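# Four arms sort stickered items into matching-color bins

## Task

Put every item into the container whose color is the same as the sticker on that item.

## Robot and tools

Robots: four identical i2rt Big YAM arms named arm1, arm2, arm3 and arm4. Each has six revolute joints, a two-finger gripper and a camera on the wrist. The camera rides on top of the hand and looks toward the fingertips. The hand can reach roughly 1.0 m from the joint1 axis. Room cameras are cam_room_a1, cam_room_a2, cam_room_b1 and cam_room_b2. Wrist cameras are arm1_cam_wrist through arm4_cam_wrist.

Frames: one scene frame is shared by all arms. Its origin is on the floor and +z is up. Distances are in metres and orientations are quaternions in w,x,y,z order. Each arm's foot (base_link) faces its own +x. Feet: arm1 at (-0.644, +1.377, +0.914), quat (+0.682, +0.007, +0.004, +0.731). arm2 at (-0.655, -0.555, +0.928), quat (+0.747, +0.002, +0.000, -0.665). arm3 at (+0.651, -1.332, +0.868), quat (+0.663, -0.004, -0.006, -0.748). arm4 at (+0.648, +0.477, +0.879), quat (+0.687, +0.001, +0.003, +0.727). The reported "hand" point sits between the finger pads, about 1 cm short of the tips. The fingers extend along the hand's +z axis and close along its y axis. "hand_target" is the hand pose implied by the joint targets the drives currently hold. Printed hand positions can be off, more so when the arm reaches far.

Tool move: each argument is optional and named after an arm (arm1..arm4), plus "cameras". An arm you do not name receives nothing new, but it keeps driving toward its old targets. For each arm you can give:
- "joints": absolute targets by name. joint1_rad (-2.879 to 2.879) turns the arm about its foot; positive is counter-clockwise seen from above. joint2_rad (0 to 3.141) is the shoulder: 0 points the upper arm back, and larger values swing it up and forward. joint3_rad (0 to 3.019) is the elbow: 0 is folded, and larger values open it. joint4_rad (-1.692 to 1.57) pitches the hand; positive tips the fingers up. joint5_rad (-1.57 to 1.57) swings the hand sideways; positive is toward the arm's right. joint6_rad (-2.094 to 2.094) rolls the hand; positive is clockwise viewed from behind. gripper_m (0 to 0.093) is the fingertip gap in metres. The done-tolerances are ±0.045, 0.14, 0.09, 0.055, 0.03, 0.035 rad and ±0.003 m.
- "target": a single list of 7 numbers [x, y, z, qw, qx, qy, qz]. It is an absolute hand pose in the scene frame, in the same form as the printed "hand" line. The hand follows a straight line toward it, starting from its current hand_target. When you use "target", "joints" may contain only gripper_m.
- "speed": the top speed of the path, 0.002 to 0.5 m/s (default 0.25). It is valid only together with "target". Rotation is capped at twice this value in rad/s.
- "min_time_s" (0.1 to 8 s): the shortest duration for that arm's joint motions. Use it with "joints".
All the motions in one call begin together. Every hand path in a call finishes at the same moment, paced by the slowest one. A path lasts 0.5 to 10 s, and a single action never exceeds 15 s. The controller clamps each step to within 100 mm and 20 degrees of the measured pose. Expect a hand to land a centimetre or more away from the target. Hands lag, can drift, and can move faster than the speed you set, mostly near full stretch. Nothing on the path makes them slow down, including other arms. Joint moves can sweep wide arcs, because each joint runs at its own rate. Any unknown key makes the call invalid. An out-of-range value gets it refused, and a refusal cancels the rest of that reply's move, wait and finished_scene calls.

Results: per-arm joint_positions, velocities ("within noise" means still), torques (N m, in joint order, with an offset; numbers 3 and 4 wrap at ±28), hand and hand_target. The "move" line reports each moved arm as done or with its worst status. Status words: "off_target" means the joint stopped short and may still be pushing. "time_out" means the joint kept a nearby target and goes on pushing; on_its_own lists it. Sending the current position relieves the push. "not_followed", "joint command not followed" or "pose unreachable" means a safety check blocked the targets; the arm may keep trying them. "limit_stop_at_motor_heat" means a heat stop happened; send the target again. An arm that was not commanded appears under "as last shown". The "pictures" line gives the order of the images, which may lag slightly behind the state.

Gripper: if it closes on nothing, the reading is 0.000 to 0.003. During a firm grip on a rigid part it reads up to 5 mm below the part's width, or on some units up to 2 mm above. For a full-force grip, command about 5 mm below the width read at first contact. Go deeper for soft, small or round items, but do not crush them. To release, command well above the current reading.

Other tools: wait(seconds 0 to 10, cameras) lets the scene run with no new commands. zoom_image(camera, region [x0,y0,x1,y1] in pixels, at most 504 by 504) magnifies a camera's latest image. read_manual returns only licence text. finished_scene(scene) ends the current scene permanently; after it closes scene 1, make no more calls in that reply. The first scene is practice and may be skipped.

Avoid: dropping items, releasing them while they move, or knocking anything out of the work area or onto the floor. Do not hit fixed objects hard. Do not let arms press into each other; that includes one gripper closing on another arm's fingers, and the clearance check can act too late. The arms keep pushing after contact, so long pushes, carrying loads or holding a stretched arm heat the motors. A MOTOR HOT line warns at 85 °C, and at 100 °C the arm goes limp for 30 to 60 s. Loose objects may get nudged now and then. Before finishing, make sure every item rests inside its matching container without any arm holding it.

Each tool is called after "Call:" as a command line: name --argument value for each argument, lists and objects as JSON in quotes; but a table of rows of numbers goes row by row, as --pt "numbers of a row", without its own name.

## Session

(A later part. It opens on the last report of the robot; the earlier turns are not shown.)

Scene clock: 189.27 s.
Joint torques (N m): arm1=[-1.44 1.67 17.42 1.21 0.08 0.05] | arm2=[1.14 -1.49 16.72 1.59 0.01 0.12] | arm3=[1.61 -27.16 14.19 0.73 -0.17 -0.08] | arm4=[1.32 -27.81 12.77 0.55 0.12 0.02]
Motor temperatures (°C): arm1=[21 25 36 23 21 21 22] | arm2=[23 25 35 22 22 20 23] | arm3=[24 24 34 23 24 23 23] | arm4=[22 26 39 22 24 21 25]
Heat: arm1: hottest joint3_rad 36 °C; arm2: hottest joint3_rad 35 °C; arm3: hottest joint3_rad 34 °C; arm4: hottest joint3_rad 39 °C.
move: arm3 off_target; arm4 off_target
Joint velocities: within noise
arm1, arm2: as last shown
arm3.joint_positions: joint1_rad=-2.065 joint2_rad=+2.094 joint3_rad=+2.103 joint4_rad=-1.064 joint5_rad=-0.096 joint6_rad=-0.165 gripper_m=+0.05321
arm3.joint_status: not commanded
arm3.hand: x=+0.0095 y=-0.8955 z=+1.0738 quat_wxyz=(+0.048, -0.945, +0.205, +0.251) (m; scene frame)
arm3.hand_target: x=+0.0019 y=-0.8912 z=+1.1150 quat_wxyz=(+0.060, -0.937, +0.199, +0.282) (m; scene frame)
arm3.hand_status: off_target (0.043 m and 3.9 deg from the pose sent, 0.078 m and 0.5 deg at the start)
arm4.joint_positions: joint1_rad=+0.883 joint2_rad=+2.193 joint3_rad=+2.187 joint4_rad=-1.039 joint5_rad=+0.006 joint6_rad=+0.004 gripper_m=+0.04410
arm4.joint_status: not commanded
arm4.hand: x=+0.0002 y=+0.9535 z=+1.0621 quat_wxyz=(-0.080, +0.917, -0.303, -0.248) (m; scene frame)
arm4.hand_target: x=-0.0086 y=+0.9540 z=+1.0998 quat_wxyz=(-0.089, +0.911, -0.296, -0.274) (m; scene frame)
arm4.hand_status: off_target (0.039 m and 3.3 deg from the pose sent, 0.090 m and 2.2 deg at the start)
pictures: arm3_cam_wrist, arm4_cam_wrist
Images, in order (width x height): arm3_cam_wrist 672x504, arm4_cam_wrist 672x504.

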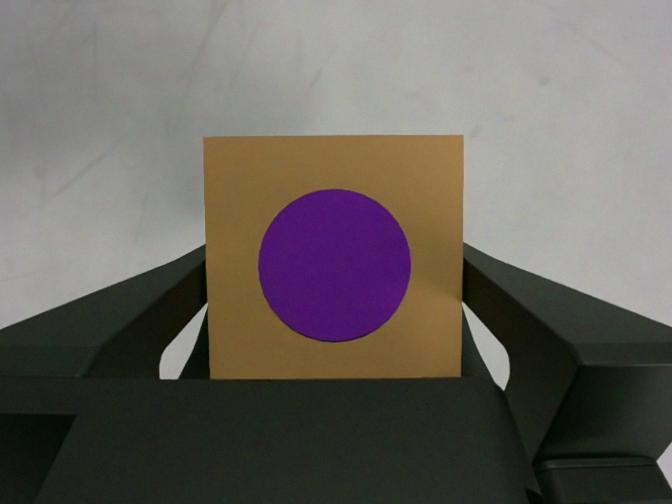

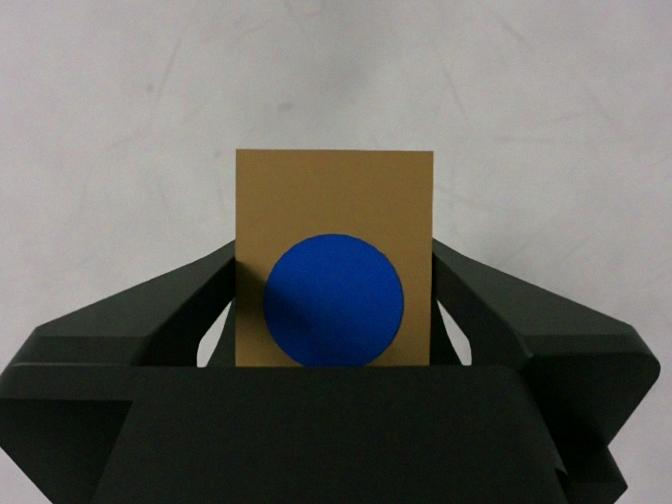

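Call:
move --arm3 '{"target":[0.38,-1.142,1.17,0.0599,-0.9366,0.1991,0.2819],"speed":0.3}' --arm4 '{"target":[0.38,0.665,1.17,0.0891,-0.9107,0.2959,0.2741],"speed":0.3}'

Call:
move --arm3 '{"joints":{"joint2_rad":0.9,"joint3_rad":1.5,"joint4_rad":-1.6},"min_time_s":2}' --arm4 '{"joints":{"joint2_rad":0.9,"joint3_rad":1.5,"joint4_rad":-1.6},"min_time_s":2}'

Call:
move --arm3 '{"joints":{"joint1_rad":1.796,"joint5_rad":0,"joint6_rad":0},"min_time_s":3.5}' --arm4 '{"joints":{"joint1_rad":-1.9,"joint5_rad":0,"joint6_rad":0},"min_time_s":3}' --cameras '["arm3_cam_wrist","arm4_cam_wrist"]'

Scene clock: 202.07 s.
Joint torques (N m): arm1=[-1.96 1.49 17.42 1.18 0.14 0.01] | arm2=[1.08 -1.44 16.7 1.57 0.01 0.12] | arm3=[0.32 -3.49 9.17 0.9 -0.18 -0.14] | arm4=[1.61 -2.61 9.42 0.58 0.24 0.18]
Motor temperatures (°C): arm1=[21 25 37 23 21 21 22] | arm2=[23 25 36 22 22 20 23] | arm3=[24 26 34 23 24 23 24] | arm4=[22 26 40 22 24 21 25]
Heat: arm1: hottest joint3_rad 37 °C; arm2: hottest joint3_rad 36 °C; arm3: hottest joint3_rad 34 °C; arm4: hottest joint3_rad 40 °C.
move: arm3 done; arm4 done
Joint velocities: within noise
arm1, arm2: as last shown
arm3.joint_positions: joint1_rad=-2.102 joint2_rad=+0.820 joint3_rad=+0.978 joint4_rad=-1.137 joint5_rad=-0.125 joint6_rad=-0.205 gripper_m=+0.05321
arm3.joint_status: not commanded
arm3.hand: x=+0.3772 y=-1.1453 z=+1.1740 quat_wxyz=(+0.061, -0.936, +0.196, +0.288) (m; scene frame)
arm3.hand_target: x=+0.3800 y=-1.1421 z=+1.1700 quat_wxyz=(+0.060, -0.937, +0.199, +0.282) (m; scene frame)
arm3.hand_status: done (0.006 m and 0.8 deg from the pose sent, 0.455 m and 3.9 deg at the start)
arm4.joint_positions: joint1_rad=+0.915 joint2_rad=+0.805 joint3_rad=+0.929 joint4_rad=-1.095 joint5_rad=+0.021 joint6_rad=+0.013 gripper_m=+0.04410
arm4.joint_status: not commanded
arm4.hand: x=+0.3814 y=+0.6663 z=+1.1727 quat_wxyz=(-0.093, +0.910, -0.292, -0.281) (m; scene frame)
arm4.hand_target: x=+0.3800 y=+0.6651 z=+1.1700 quat_wxyz=(-0.089, +0.911, -0.296, -0.274) (m; scene frame)
arm4.hand_status: done (0.003 m and 1.0 deg from the pose sent, 0.489 m and 3.3 deg at the start)
pictures: none

Scene clock: 204.50 s.
Joint torques (N m): arm1=[-2.08 1.73 17.54 1.01 0.1 0.04] | arm2=[1.03 -1.55 16.72 1.57 0 0.12] | arm3=[0.21 -2.96 12.59 0.77 -0.19 -0.13] | arm4=[1.32 -2.37 11.17 0.61 0.22 0.21]
Motor temperatures (°C): arm1=[21 25 37 23 21 21 22] | arm2=[23 25 36 22 22 20 23] | arm3=[24 26 34 23 24 23 24] | arm4=[22 25 40 22 24 21 25]
Heat: arm1: hottest joint3_rad 37 °C; arm2: hottest joint3_rad 36 °C; arm3: hottest joint3_rad 34 °C; arm4: hottest joint3_rad 40 °C.
move: arm3 done; arm4 done
Joint velocities: within noise
arm1, arm2: as last shown
arm3.joint_positions: joint1_rad=-2.102 joint2_rad=+0.893 joint3_rad=+1.449 joint4_rad=-1.595 joint5_rad=-0.125 joint6_rad=-0.205 gripper_m=+0.05321
arm3.joint_status: all done
arm3.hand: x=+0.4095 y=-1.1681 z=+1.3223 quat_wxyz=(+0.048, -0.943, +0.199, +0.262) (m; scene frame)
arm3.hand_target: x=+0.4105 y=-1.1639 z=+1.3425 quat_wxyz=(+0.058, -0.938, +0.200, +0.278) (m; scene frame)
arm3.hand_status: not commanded
arm4.joint_positions: joint1_rad=+0.915 joint2_rad=+0.889 joint3_rad=+1.454 joint4_rad=-1.590 joint5_rad=+0.021 joint6_rad=+0.013 gripper_m=+0.04410
arm4.joint_status: all done
arm4.hand: x=+0.4154 y=+0.6442 z=+1.3397 quat_wxyz=(-0.085, +0.917, -0.294, -0.257) (m; scene frame)
arm4.hand_target: x=+0.4132 y=+0.6440 z=+1.3561 quat_wxyz=(-0.088, +0.912, -0.296, -0.269) (m; scene frame)
arm4.hand_status: not commanded
pictures: none

Scene clock: 208.40 s.
Joint torques (N m): arm1=[-1.32 2.2 17.63 1.07 0.11 0.09] | arm2=[1.08 -1.49 16.75 1.57 0.01 0.11] | arm3=[2.08 -3.08 12.56 0.79 0.14 0.03] | arm4=[0.56 -2.32 11.04 0.49 0 -0.05]
Motor temperatures (°C): arm1=[21 25 38 23 21 21 22] | arm2=[23 25 37 22 22 20 23] | arm3=[24 26 34 23 24 23 24] | arm4=[22 25 41 22 24 21 25]
Heat: arm1: hottest joint3_rad 38 °C; arm2: hottest joint3_rad 37 °C; arm3: hottest joint3_rad 34 °C; arm4: hottest joint3_rad 41 °C.
move: arm3 done; arm4 done
Joint velocities: within noise
arm1, arm2: as last shown
arm3.joint_positions: joint1_rad=+1.786 joint2_rad=+0.897 joint3_rad=+1.449 joint4_rad=-1.595 joint5_rad=-0.003 joint6_rad=-0.008 gripper_m=+0.05321
arm3.joint_status: all done
arm3.hand: x=+0.9379 y=-1.2982 z=+1.3226 quat_wxyz=(-0.261, +0.051, -0.964, -0.006) (m; scene frame)
arm3.hand_target: x=+0.9377 y=-1.2954 z=+1.3438 quat_wxyz=(-0.281, +0.052, -0.958, -0.008) (m; scene frame)
arm3.hand_status: not commanded
arm4.joint_positions: joint1_rad=-1.898 joint2_rad=+0.891 joint3_rad=+1.454 joint4_rad=-1.590 joint5_rad=+0.004 joint6_rad=+0.011 gripper_m=+0.04411
arm4.joint_status: all done
arm4.hand: x=+0.9271 y=+0.4008 z=+1.3374 quat_wxyz=(-0.264, -0.135, -0.954, +0.039) (m; scene frame)
arm4.hand_target: x=+0.9281 y=+0.4008 z=+1.3544 quat_wxyz=(-0.277, -0.130, -0.951, +0.040) (m; scene frame)
arm4.hand_status: not commanded
pictures: arm3_cam_wrist, arm4_cam_wrist
Images, in order (width x height): arm3_cam_wrist 672x504, arm4_cam_wrist 672x504.

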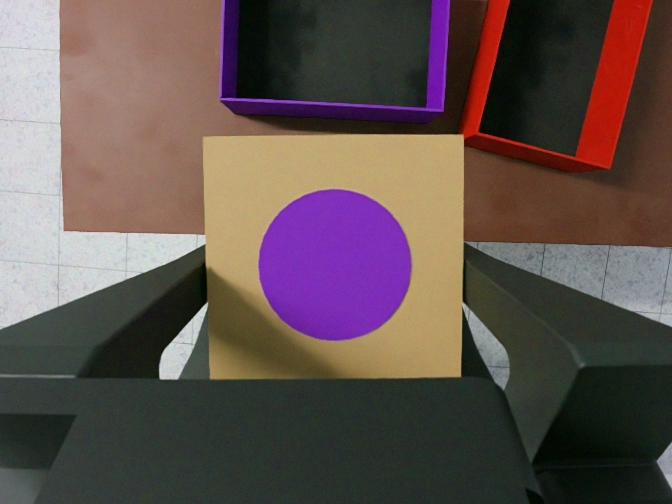

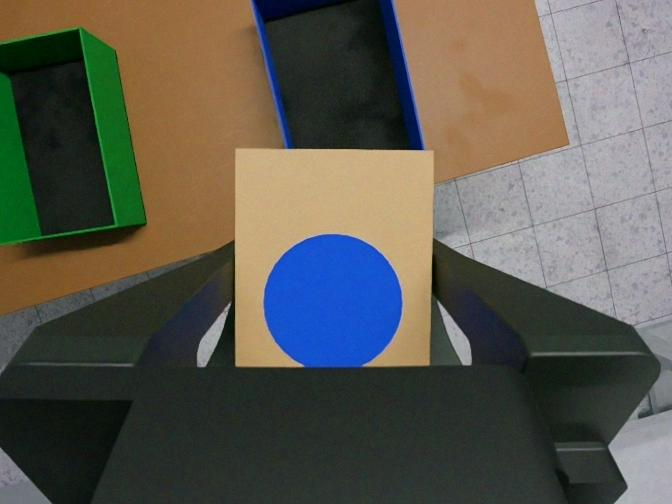

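Call:
move --arm3 '{"target":[1.212,-1.274,0.92,0.2880,-0.0334,0.9570,0.0101]}' --arm4 '{"target":[1.155,0.338,0.92,0.2882,0.0167,0.9575,-0.005]}' --cameras '["arm3_cam_wrist","arm4_cam_wrist"]'

Scene clock: 218.37 s.
Joint torques (N m): arm1=[-1.55 1.32 17.52 1.2 0.07 0.03] | arm2=[1.08 -1.44 16.72 1.59 0 0.12] | arm3=[1.79 -17.03 10.52 1.68 0.15 0.02] | arm4=[0.26 -14.51 8.53 1.51 -0.17 -0.1]
Motor temperatures (°C): arm1=[21 24 38 23 21 21 22] | arm2=[23 25 37 22 22 20 23] | arm3=[24 25 34 23 24 23 24] | arm4=[22 25 41 22 24 21 26]
Heat: arm1: hottest joint3_rad 38 °C; arm2: hottest joint3_rad 37 °C; arm3: hottest joint3_rad 34 °C; arm4: hottest joint3_rad 41 °C.
move: arm3 off_target; arm4 off_target
Joint velocities: within noise
arm1.joint_positions: joint1_rad=-2.261 joint2_rad=+0.506 joint3_rad=+0.736 joint4_rad=-0.988 joint5_rad=-0.004 joint6_rad=+0.009 gripper_m=+0.07996
arm1.joint_status: not commanded
arm1.hand: x=-0.4152 y=+1.2164 z=+1.1999 quat_wxyz=(-0.370, -0.283, -0.877, +0.118) (m; scene frame)
arm1.hand_target: x=-0.4138 y=+1.2152 z=+1.2348 quat_wxyz=(-0.395, -0.280, -0.865, +0.127) (m; scene frame)
arm1.hand_status: not commanded
arm2.joint_positions: joint1_rad=+0.999 joint2_rad=+0.507 joint3_rad=+0.738 joint4_rad=-0.984 joint5_rad=+0.002 joint6_rad=-0.009 gripper_m=+0.08492
arm2.joint_status: not commanded
arm2.hand: x=-0.4076 y=-0.6785 z=+1.2199 quat_wxyz=(-0.387, -0.204, -0.895, +0.091) (m; scene frame)
arm2.hand_target: x=-0.4070 y=-0.6775 z=+1.2529 quat_wxyz=(-0.411, -0.202, -0.884, +0.094) (m; scene frame)
arm2.hand_status: not commanded
arm3.joint_positions: joint1_rad=+1.786 joint2_rad=+1.689 joint3_rad=+0.954 joint4_rad=-0.323 joint5_rad=+0.004 joint6_rad=+0.029 gripper_m=+0.05321
arm3.joint_status: not commanded
arm3.hand: x=+1.1874 y=-1.2817 z=+0.8934 quat_wxyz=(-0.253, +0.033, -0.967, -0.007) (m; scene frame)
arm3.hand_target: x=+1.2104 y=-1.2740 z=+0.9208 quat_wxyz=(-0.288, +0.033, -0.957, -0.010) (m; scene frame)
arm3.hand_status: off_target (0.037 m and 4.2 deg from the pose sent, 0.488 m and 3.8 deg at the start)
arm4.joint_positions: joint1_rad=-1.940 joint2_rad=+1.624 joint3_rad=+0.859 joint4_rad=-0.288 joint5_rad=-0.155 joint6_rad=-0.223 gripper_m=+0.04411
arm4.joint_status: not commanded
arm4.hand: x=+1.1389 y=+0.3466 z=+0.9045 quat_wxyz=(-0.264, -0.023, -0.964, -0.003) (m; scene frame)
arm4.hand_target: x=+1.1542 y=+0.3382 z=+0.9204 quat_wxyz=(-0.288, -0.017, -0.957, +0.005) (m; scene frame)
arm4.hand_status: off_target (0.024 m and 3.1 deg from the pose sent, 0.480 m and 14.4 deg at the start)
pictures: arm3_cam_wrist, arm4_cam_wrist
Images, in order (width x height): arm3_cam_wrist 672x504, arm4_cam_wrist 672x504.

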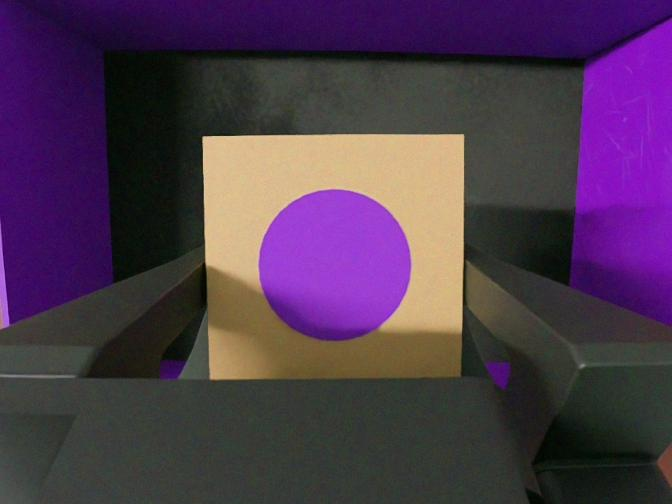

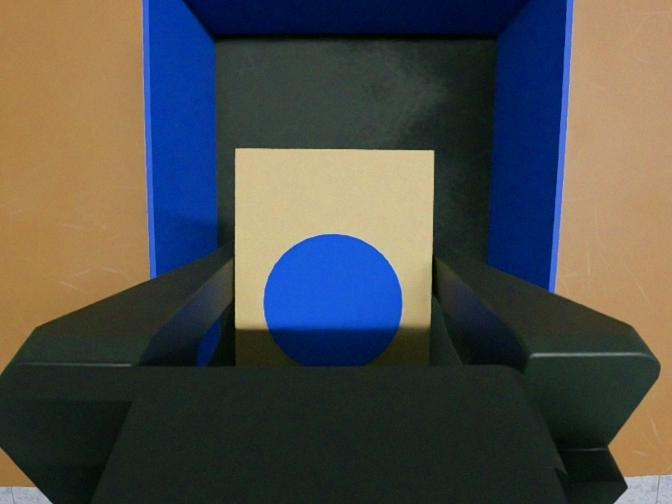

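Call:
move --arm3 '{"target":[1.222,-1.272,0.80,0.2880,-0.0334,0.9570,0.0101],"speed":0.2}' --arm4 '{"target":[1.165,0.330,0.79,0.2882,0.0167,0.9575,-0.005],"speed":0.2}'

Call:
move --arm3 '{"target":[1.222,-1.272,0.77,0.2880,-0.0334,0.9570,0.0101],"speed":0.08}' --arm4 '{"target":[1.165,0.330,0.745,0.2882,0.0167,0.9575,-0.005],"speed":0.08}' --cameras '["arm3_cam_wrist","arm4_cam_wrist"]'

Call:
move --arm3 '{"target":[1.222,-1.272,0.745,0.2880,-0.0334,0.9570,0.0101],"speed":0.06}' --arm4 '{"target":[1.165,0.330,0.725,0.2882,0.0167,0.9575,-0.005],"speed":0.06}'

Scene clock: 226.07 s.
Joint torques (N m): arm1=[-1.9 2.08 17.39 1.13 0.04 0.02] | arm2=[1.03 -1.38 16.7 1.59 0 0.12] | arm3=[2.02 -17.96 6.6 1.8 0.16 0.03] | arm4=[0.09 -16.03 5.38 1.5 -0.13 -0.09]
Motor temperatures (°C): arm1=[21 24 38 23 21 21 22] | arm2=[23 25 38 22 22 20 23] | arm3=[24 25 34 23 24 23 24] | arm4=[22 24 41 22 24 21 26]
Heat: arm1: hottest joint3_rad 38 °C; arm2: hottest joint3_rad 38 °C; arm3: hottest joint3_rad 34 °C; arm4: hottest joint3_rad 41 °C.
move: arm3 off_target; arm4 off_target
Joint velocities: within noise
arm1, arm2: as last shown
arm3.joint_positions: joint1_rad=+1.786 joint2_rad=+1.954 joint3_rad=+0.954 joint4_rad=-0.022 joint5_rad=+0.007 joint6_rad=+0.033 gripper_m=+0.05321
arm3.joint_status: not commanded
arm3.hand: x=+1.2108 y=-1.2812 z=+0.7906 quat_wxyz=(-0.271, +0.030, -0.962, -0.007) (m; scene frame)
arm3.hand_target: x=+1.2216 y=-1.2719 z=+0.8001 quat_wxyz=(-0.288, +0.033, -0.957, -0.010) (m; scene frame)
arm3.hand_status: off_target (0.017 m and 2.1 deg from the pose sent, 0.100 m and 4.2 deg at the start)
arm4.joint_positions: joint1_rad=-1.949 joint2_rad=+1.947 joint3_rad=+0.857 joint4_rad=+0.060 joint5_rad=-0.160 joint6_rad=-0.231 gripper_m=+0.04411
arm4.joint_status: not commanded
arm4.hand: x=+1.1563 y=+0.3364 z=+0.7857 quat_wxyz=(-0.275, -0.022, -0.961, +0.000) (m; scene frame)
arm4.hand_target: x=+1.1649 y=+0.3300 z=+0.7903 quat_wxyz=(-0.288, -0.017, -0.957, +0.005) (m; scene frame)
arm4.hand_status: off_target (0.012 m and 1.8 deg from the pose sent, 0.119 m and 3.1 deg at the start)
pictures: none

Scene clock: 227.23 s.
Joint torques (N m): arm1=[-0.97 2.02 17.36 1.22 0.08 0.02] | arm2=[1.14 -1.49 16.7 1.55 -0.01 0.12] | arm3=[2.02 -17.32 6.22 1.78 0.15 0.03] | arm4=[-0.03 -15.91 5.45 1.48 -0.12 -0.08]
Motor temperatures (°C): arm1=[21 24 39 23 21 21 21] | arm2=[23 25 38 22 22 20 23] | arm3=[24 25 34 23 24 23 24] | arm4=[22 24 40 22 24 21 26]
Heat: arm1: hottest joint3_rad 39 °C; arm2: hottest joint3_rad 38 °C; arm3: hottest joint3_rad 34 °C; arm4: hottest joint3_rad 40 °C.
move: arm3 off_target; arm4 off_target
Joint velocities: within noise
arm1, arm2: as last shown
arm3.joint_positions: joint1_rad=+1.787 joint2_rad=+2.017 joint3_rad=+0.954 joint4_rad=+0.050 joint5_rad=+0.008 joint6_rad=+0.034 gripper_m=+0.05321
arm3.joint_status: not commanded
arm3.hand: x=+1.2121 y=-1.2811 z=+0.7661 quat_wxyz=(-0.275, +0.031, -0.961, -0.007) (m; scene frame)
arm3.hand_target: x=+1.2217 y=-1.2720 z=+0.7703 quat_wxyz=(-0.288, +0.033, -0.957, -0.010) (m; scene frame)
arm3.hand_status: off_target (0.014 m and 1.6 deg from the pose sent, 0.025 m and 2.1 deg at the start)
arm4.joint_positions: joint1_rad=-1.949 joint2_rad=+2.059 joint3_rad=+0.857 joint4_rad=+0.171 joint5_rad=-0.160 joint6_rad=-0.231 gripper_m=+0.04411
arm4.joint_status: not commanded
arm4.hand: x=+1.1524 y=+0.3375 z=+0.7431 quat_wxyz=(-0.274, -0.022, -0.961, +0.000) (m; scene frame)
arm4.hand_target: x=+1.1647 y=+0.3300 z=+0.7455 quat_wxyz=(-0.288, -0.017, -0.957, +0.005) (m; scene frame)
arm4.hand_status: off_target (0.015 m and 1.8 deg from the pose sent, 0.042 m and 1.8 deg at the start)
pictures: arm3_cam_wrist, arm4_cam_wrist
Images, in order (width x height): arm3_cam_wrist 672x504, arm4_cam_wrist 672x504.

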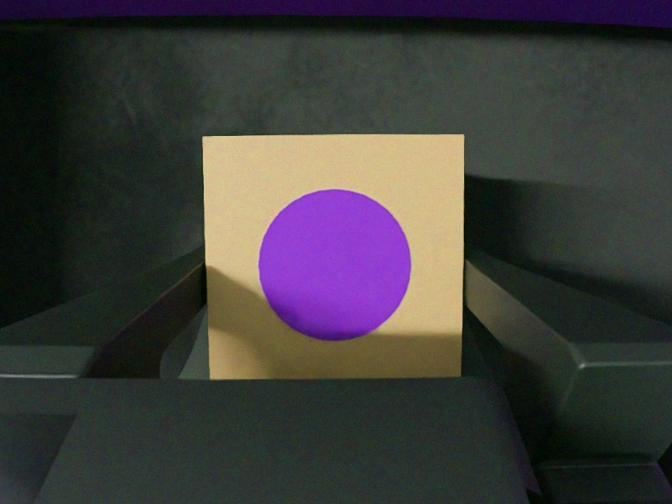

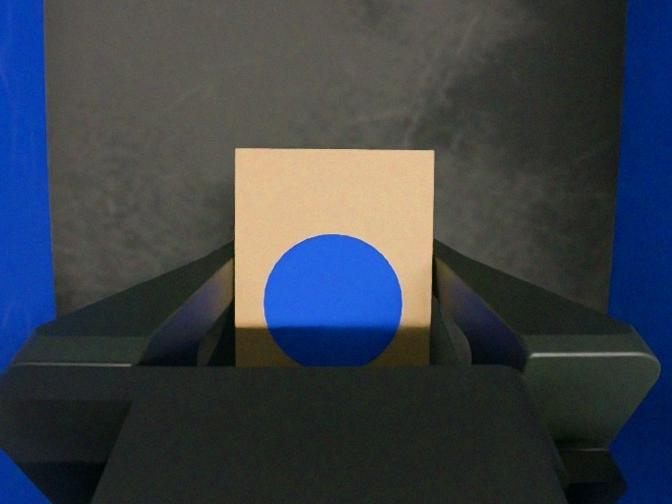

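Scene clock: 228.20 s.
Joint torques (N m): arm1=[-2.02 2.2 17.57 1.14 0.1 0.02] | arm2=[1.08 -1.55 16.73 1.61 0 0.12] | arm3=[2.08 -14.92 6.52 1.54 0.16 0.01] | arm4=[0.09 -14.1 4.9 1.32 -0.12 -0.05]
Motor temperatures (°C): arm1=[21 24 39 23 21 21 21] | arm2=[23 25 38 22 22 20 23] | arm3=[24 25 34 23 24 23 24] | arm4=[22 24 40 22 24 21 26]
Heat: arm1: hottest joint3_rad 39 °C; arm2: hottest joint3_rad 38 °C; arm3: hottest joint3_rad 34 °C; arm4: hottest joint3_rad 40 °C.
move: arm3 off_target; arm4 off_target
Joint velocities: within noise
arm1, arm2: as last shown
arm3.joint_positions: joint1_rad=+1.787 joint2_rad=+2.049 joint3_rad=+0.954 joint4_rad=+0.115 joint5_rad=+0.009 joint6_rad=+0.036 gripper_m=+0.05321
arm3.joint_status: not commanded
arm3.hand: x=+1.2180 y=-1.2806 z=+0.7572 quat_wxyz=(-0.291, +0.029, -0.956, -0.009) (m; scene frame)
arm3.hand_target: x=+1.2213 y=-1.2722 z=+0.7453 quat_wxyz=(-0.288, +0.033, -0.957, -0.010) (m; scene frame)
arm3.hand_status: off_target (0.015 m and 0.6 deg from the pose sent, 0.025 m and 1.6 deg at the start)
arm4.joint_positions: joint1_rad=-1.949 joint2_rad=+2.091 joint3_rad=+0.872 joint4_rad=+0.225 joint5_rad=-0.162 joint6_rad=-0.233 gripper_m=+0.04411
arm4.joint_status: not commanded
arm4.hand: x=+1.1628 y=+0.3342 z=+0.7376 quat_wxyz=(-0.291, -0.019, -0.956, +0.005) (m; scene frame)
arm4.hand_target: x=+1.1646 y=+0.3302 z=+0.7253 quat_wxyz=(-0.288, -0.017, -0.957, +0.005) (m; scene frame)
arm4.hand_status: off_target (0.013 m and 0.4 deg from the pose sent, 0.023 m and 1.9 deg at the start)
pictures: none

Call:
move --arm3 '{"joints":{"gripper_m":0.085}}' --arm4 '{"joints":{"gripper_m":0.078}}'

Call:
move --arm3 '{"target":[1.17,-1.272,0.95,0.2880,-0.0334,0.9570,0.0101],"speed":0.2}' --arm4 '{"target":[1.11,0.335,0.95,0.2882,0.0167,0.9575,-0.005],"speed":0.2}' --cameras '["arm3_cam_wrist","arm4_cam_wrist"]'

Scene clock: 232.10 s.
Joint torques (N m): arm1=[-1.79 2.26 17.54 1.26 0.1 0.04] | arm2=[1.08 -1.49 16.7 1.58 0 0.12] | arm3=[2.02 -17.03 6.35 1.5 0.14 0] | arm4=[-0.03 -14.15 4.86 1.24 0.01 -0.05]
Motor temperatures (°C): arm1=[21 24 39 23 21 21 21] | arm2=[23 25 38 22 22 20 23] | arm3=[24 25 33 23 24 23 24] | arm4=[22 24 39 22 24 21 26]
Heat: arm1: hottest joint3_rad 39 °C; arm2: hottest joint3_rad 38 °C; arm3: hottest joint3_rad 33 °C; arm4: hottest joint3_rad 39 °C.
move: arm3 done; arm4 done
Joint velocities: within noise
arm1, arm2: as last shown
arm3.joint_positions: joint1_rad=+1.788 joint2_rad=+2.073 joint3_rad=+0.954 joint4_rad=+0.115 joint5_rad=+0.009 joint6_rad=+0.038 gripper_m=+0.08496
arm3.joint_status: all done
arm3.hand: x=+1.2121 y=-1.2812 z=+0.7442 quat_wxyz=(-0.280, +0.029, -0.960, -0.008) (m; scene frame)
arm3.hand_target: x=+1.2214 y=-1.2720 z=+0.7454 quat_wxyz=(-0.288, +0.033, -0.957, -0.010) (m; scene frame)
arm3.hand_status: not commanded
arm4.joint_positions: joint1_rad=-1.949 joint2_rad=+2.093 joint3_rad=+0.873 joint4_rad=+0.226 joint5_rad=-0.165 joint6_rad=-0.234 gripper_m=+0.07792
arm4.joint_status: all done
arm4.hand: x=+1.1634 y=+0.3345 z=+0.7373 quat_wxyz=(-0.292, -0.018, -0.956, +0.004) (m; scene frame)
arm4.hand_target: x=+1.1646 y=+0.3302 z=+0.7253 quat_wxyz=(-0.288, -0.017, -0.957, +0.005) (m; scene frame)
arm4.hand_status: not commanded
pictures: none

Scene clock: 233.93 s.
Joint torques (N m): arm1=[-1.61 2.08 17.44 1.05 0.11 0.03] | arm2=[1.08 -1.38 16.73 1.58 0 0.12] | arm3=[2.02 -13.33 8.7 0.83 0.15 0.02] | arm4=[0.26 -11.75 8.54 0.57 -0.16 -0.1]
Motor temperatures (°C): arm1=[21 24 39 23 21 21 21] | arm2=[23 25 38 22 22 20 23] | arm3=[24 25 33 23 24 23 24] | arm4=[22 24 39 22 24 21 26]
Heat: arm1: hottest joint3_rad 39 °C; arm2: hottest joint3_rad 38 °C; arm3: hottest joint3_rad 33 °C; arm4: hottest joint3_rad 39 °C.
move: arm3 done; arm4 done
Joint velocities: within noise
arm1, arm2: as last shown
arm3.joint_positions: joint1_rad=+1.795 joint2_rad=+1.528 joint3_rad=+0.901 joint4_rad=-0.359 joint5_rad=+0.012 joint6_rad=+0.041 gripper_m=+0.08496
arm3.joint_status: not commanded
arm3.hand: x=+1.1679 y=-1.2796 z=+0.9479 quat_wxyz=(-0.288, +0.030, -0.957, -0.008) (m; scene frame)
arm3.hand_target: x=+1.1699 y=-1.2719 z=+0.9501 quat_wxyz=(-0.288, +0.034, -0.957, -0.010) (m; scene frame)
arm3.hand_status: done (0.008 m and 0.4 deg from the pose sent, 0.210 m and 1.2 deg at the start)
arm4.joint_positions: joint1_rad=-1.985 joint2_rad=+1.464 joint3_rad=+0.787 joint4_rad=-0.335 joint5_rad=-0.180 joint6_rad=-0.260 gripper_m=+0.07792
arm4.joint_status: not commanded
arm4.hand: x=+1.1055 y=+0.3396 z=+0.9446 quat_wxyz=(-0.286, -0.021, -0.958, +0.003) (m; scene frame)
arm4.hand_target: x=+1.1099 y=+0.3350 z=+0.9501 quat_wxyz=(-0.288, -0.017, -0.957, +0.005) (m; scene frame)
arm4.hand_status: done (0.008 m and 0.6 deg from the pose sent, 0.219 m and 0.5 deg at the start)
pictures: arm3_cam_wrist, arm4_cam_wrist
Images, in order (width x height): arm3_cam_wrist 672x504, arm4_cam_wrist 672x504.

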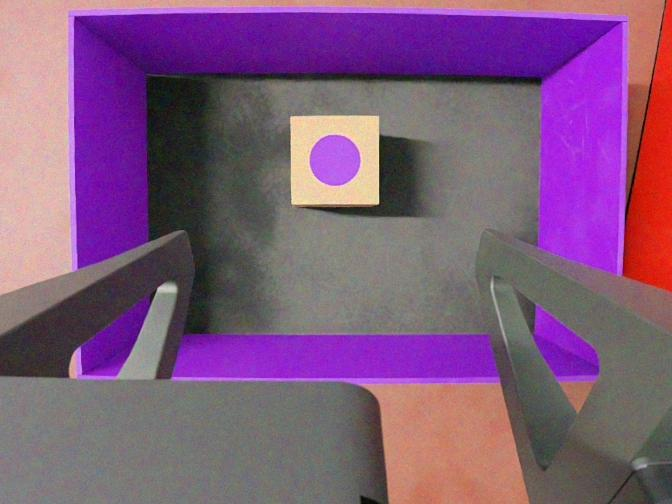

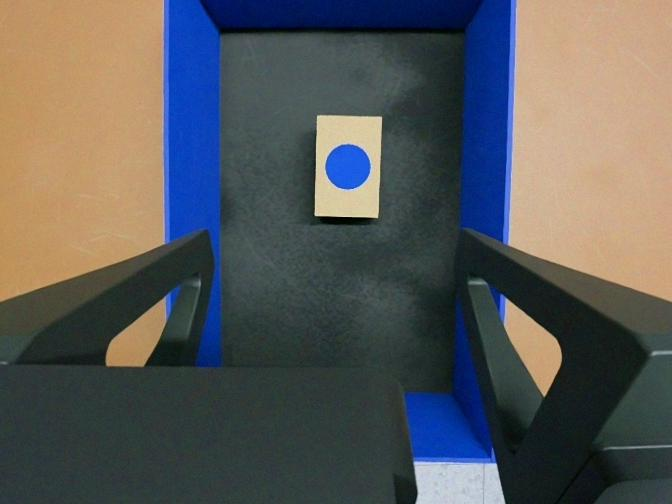

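Call:
finished_scene --scene 2

The scene is finished: the task was done.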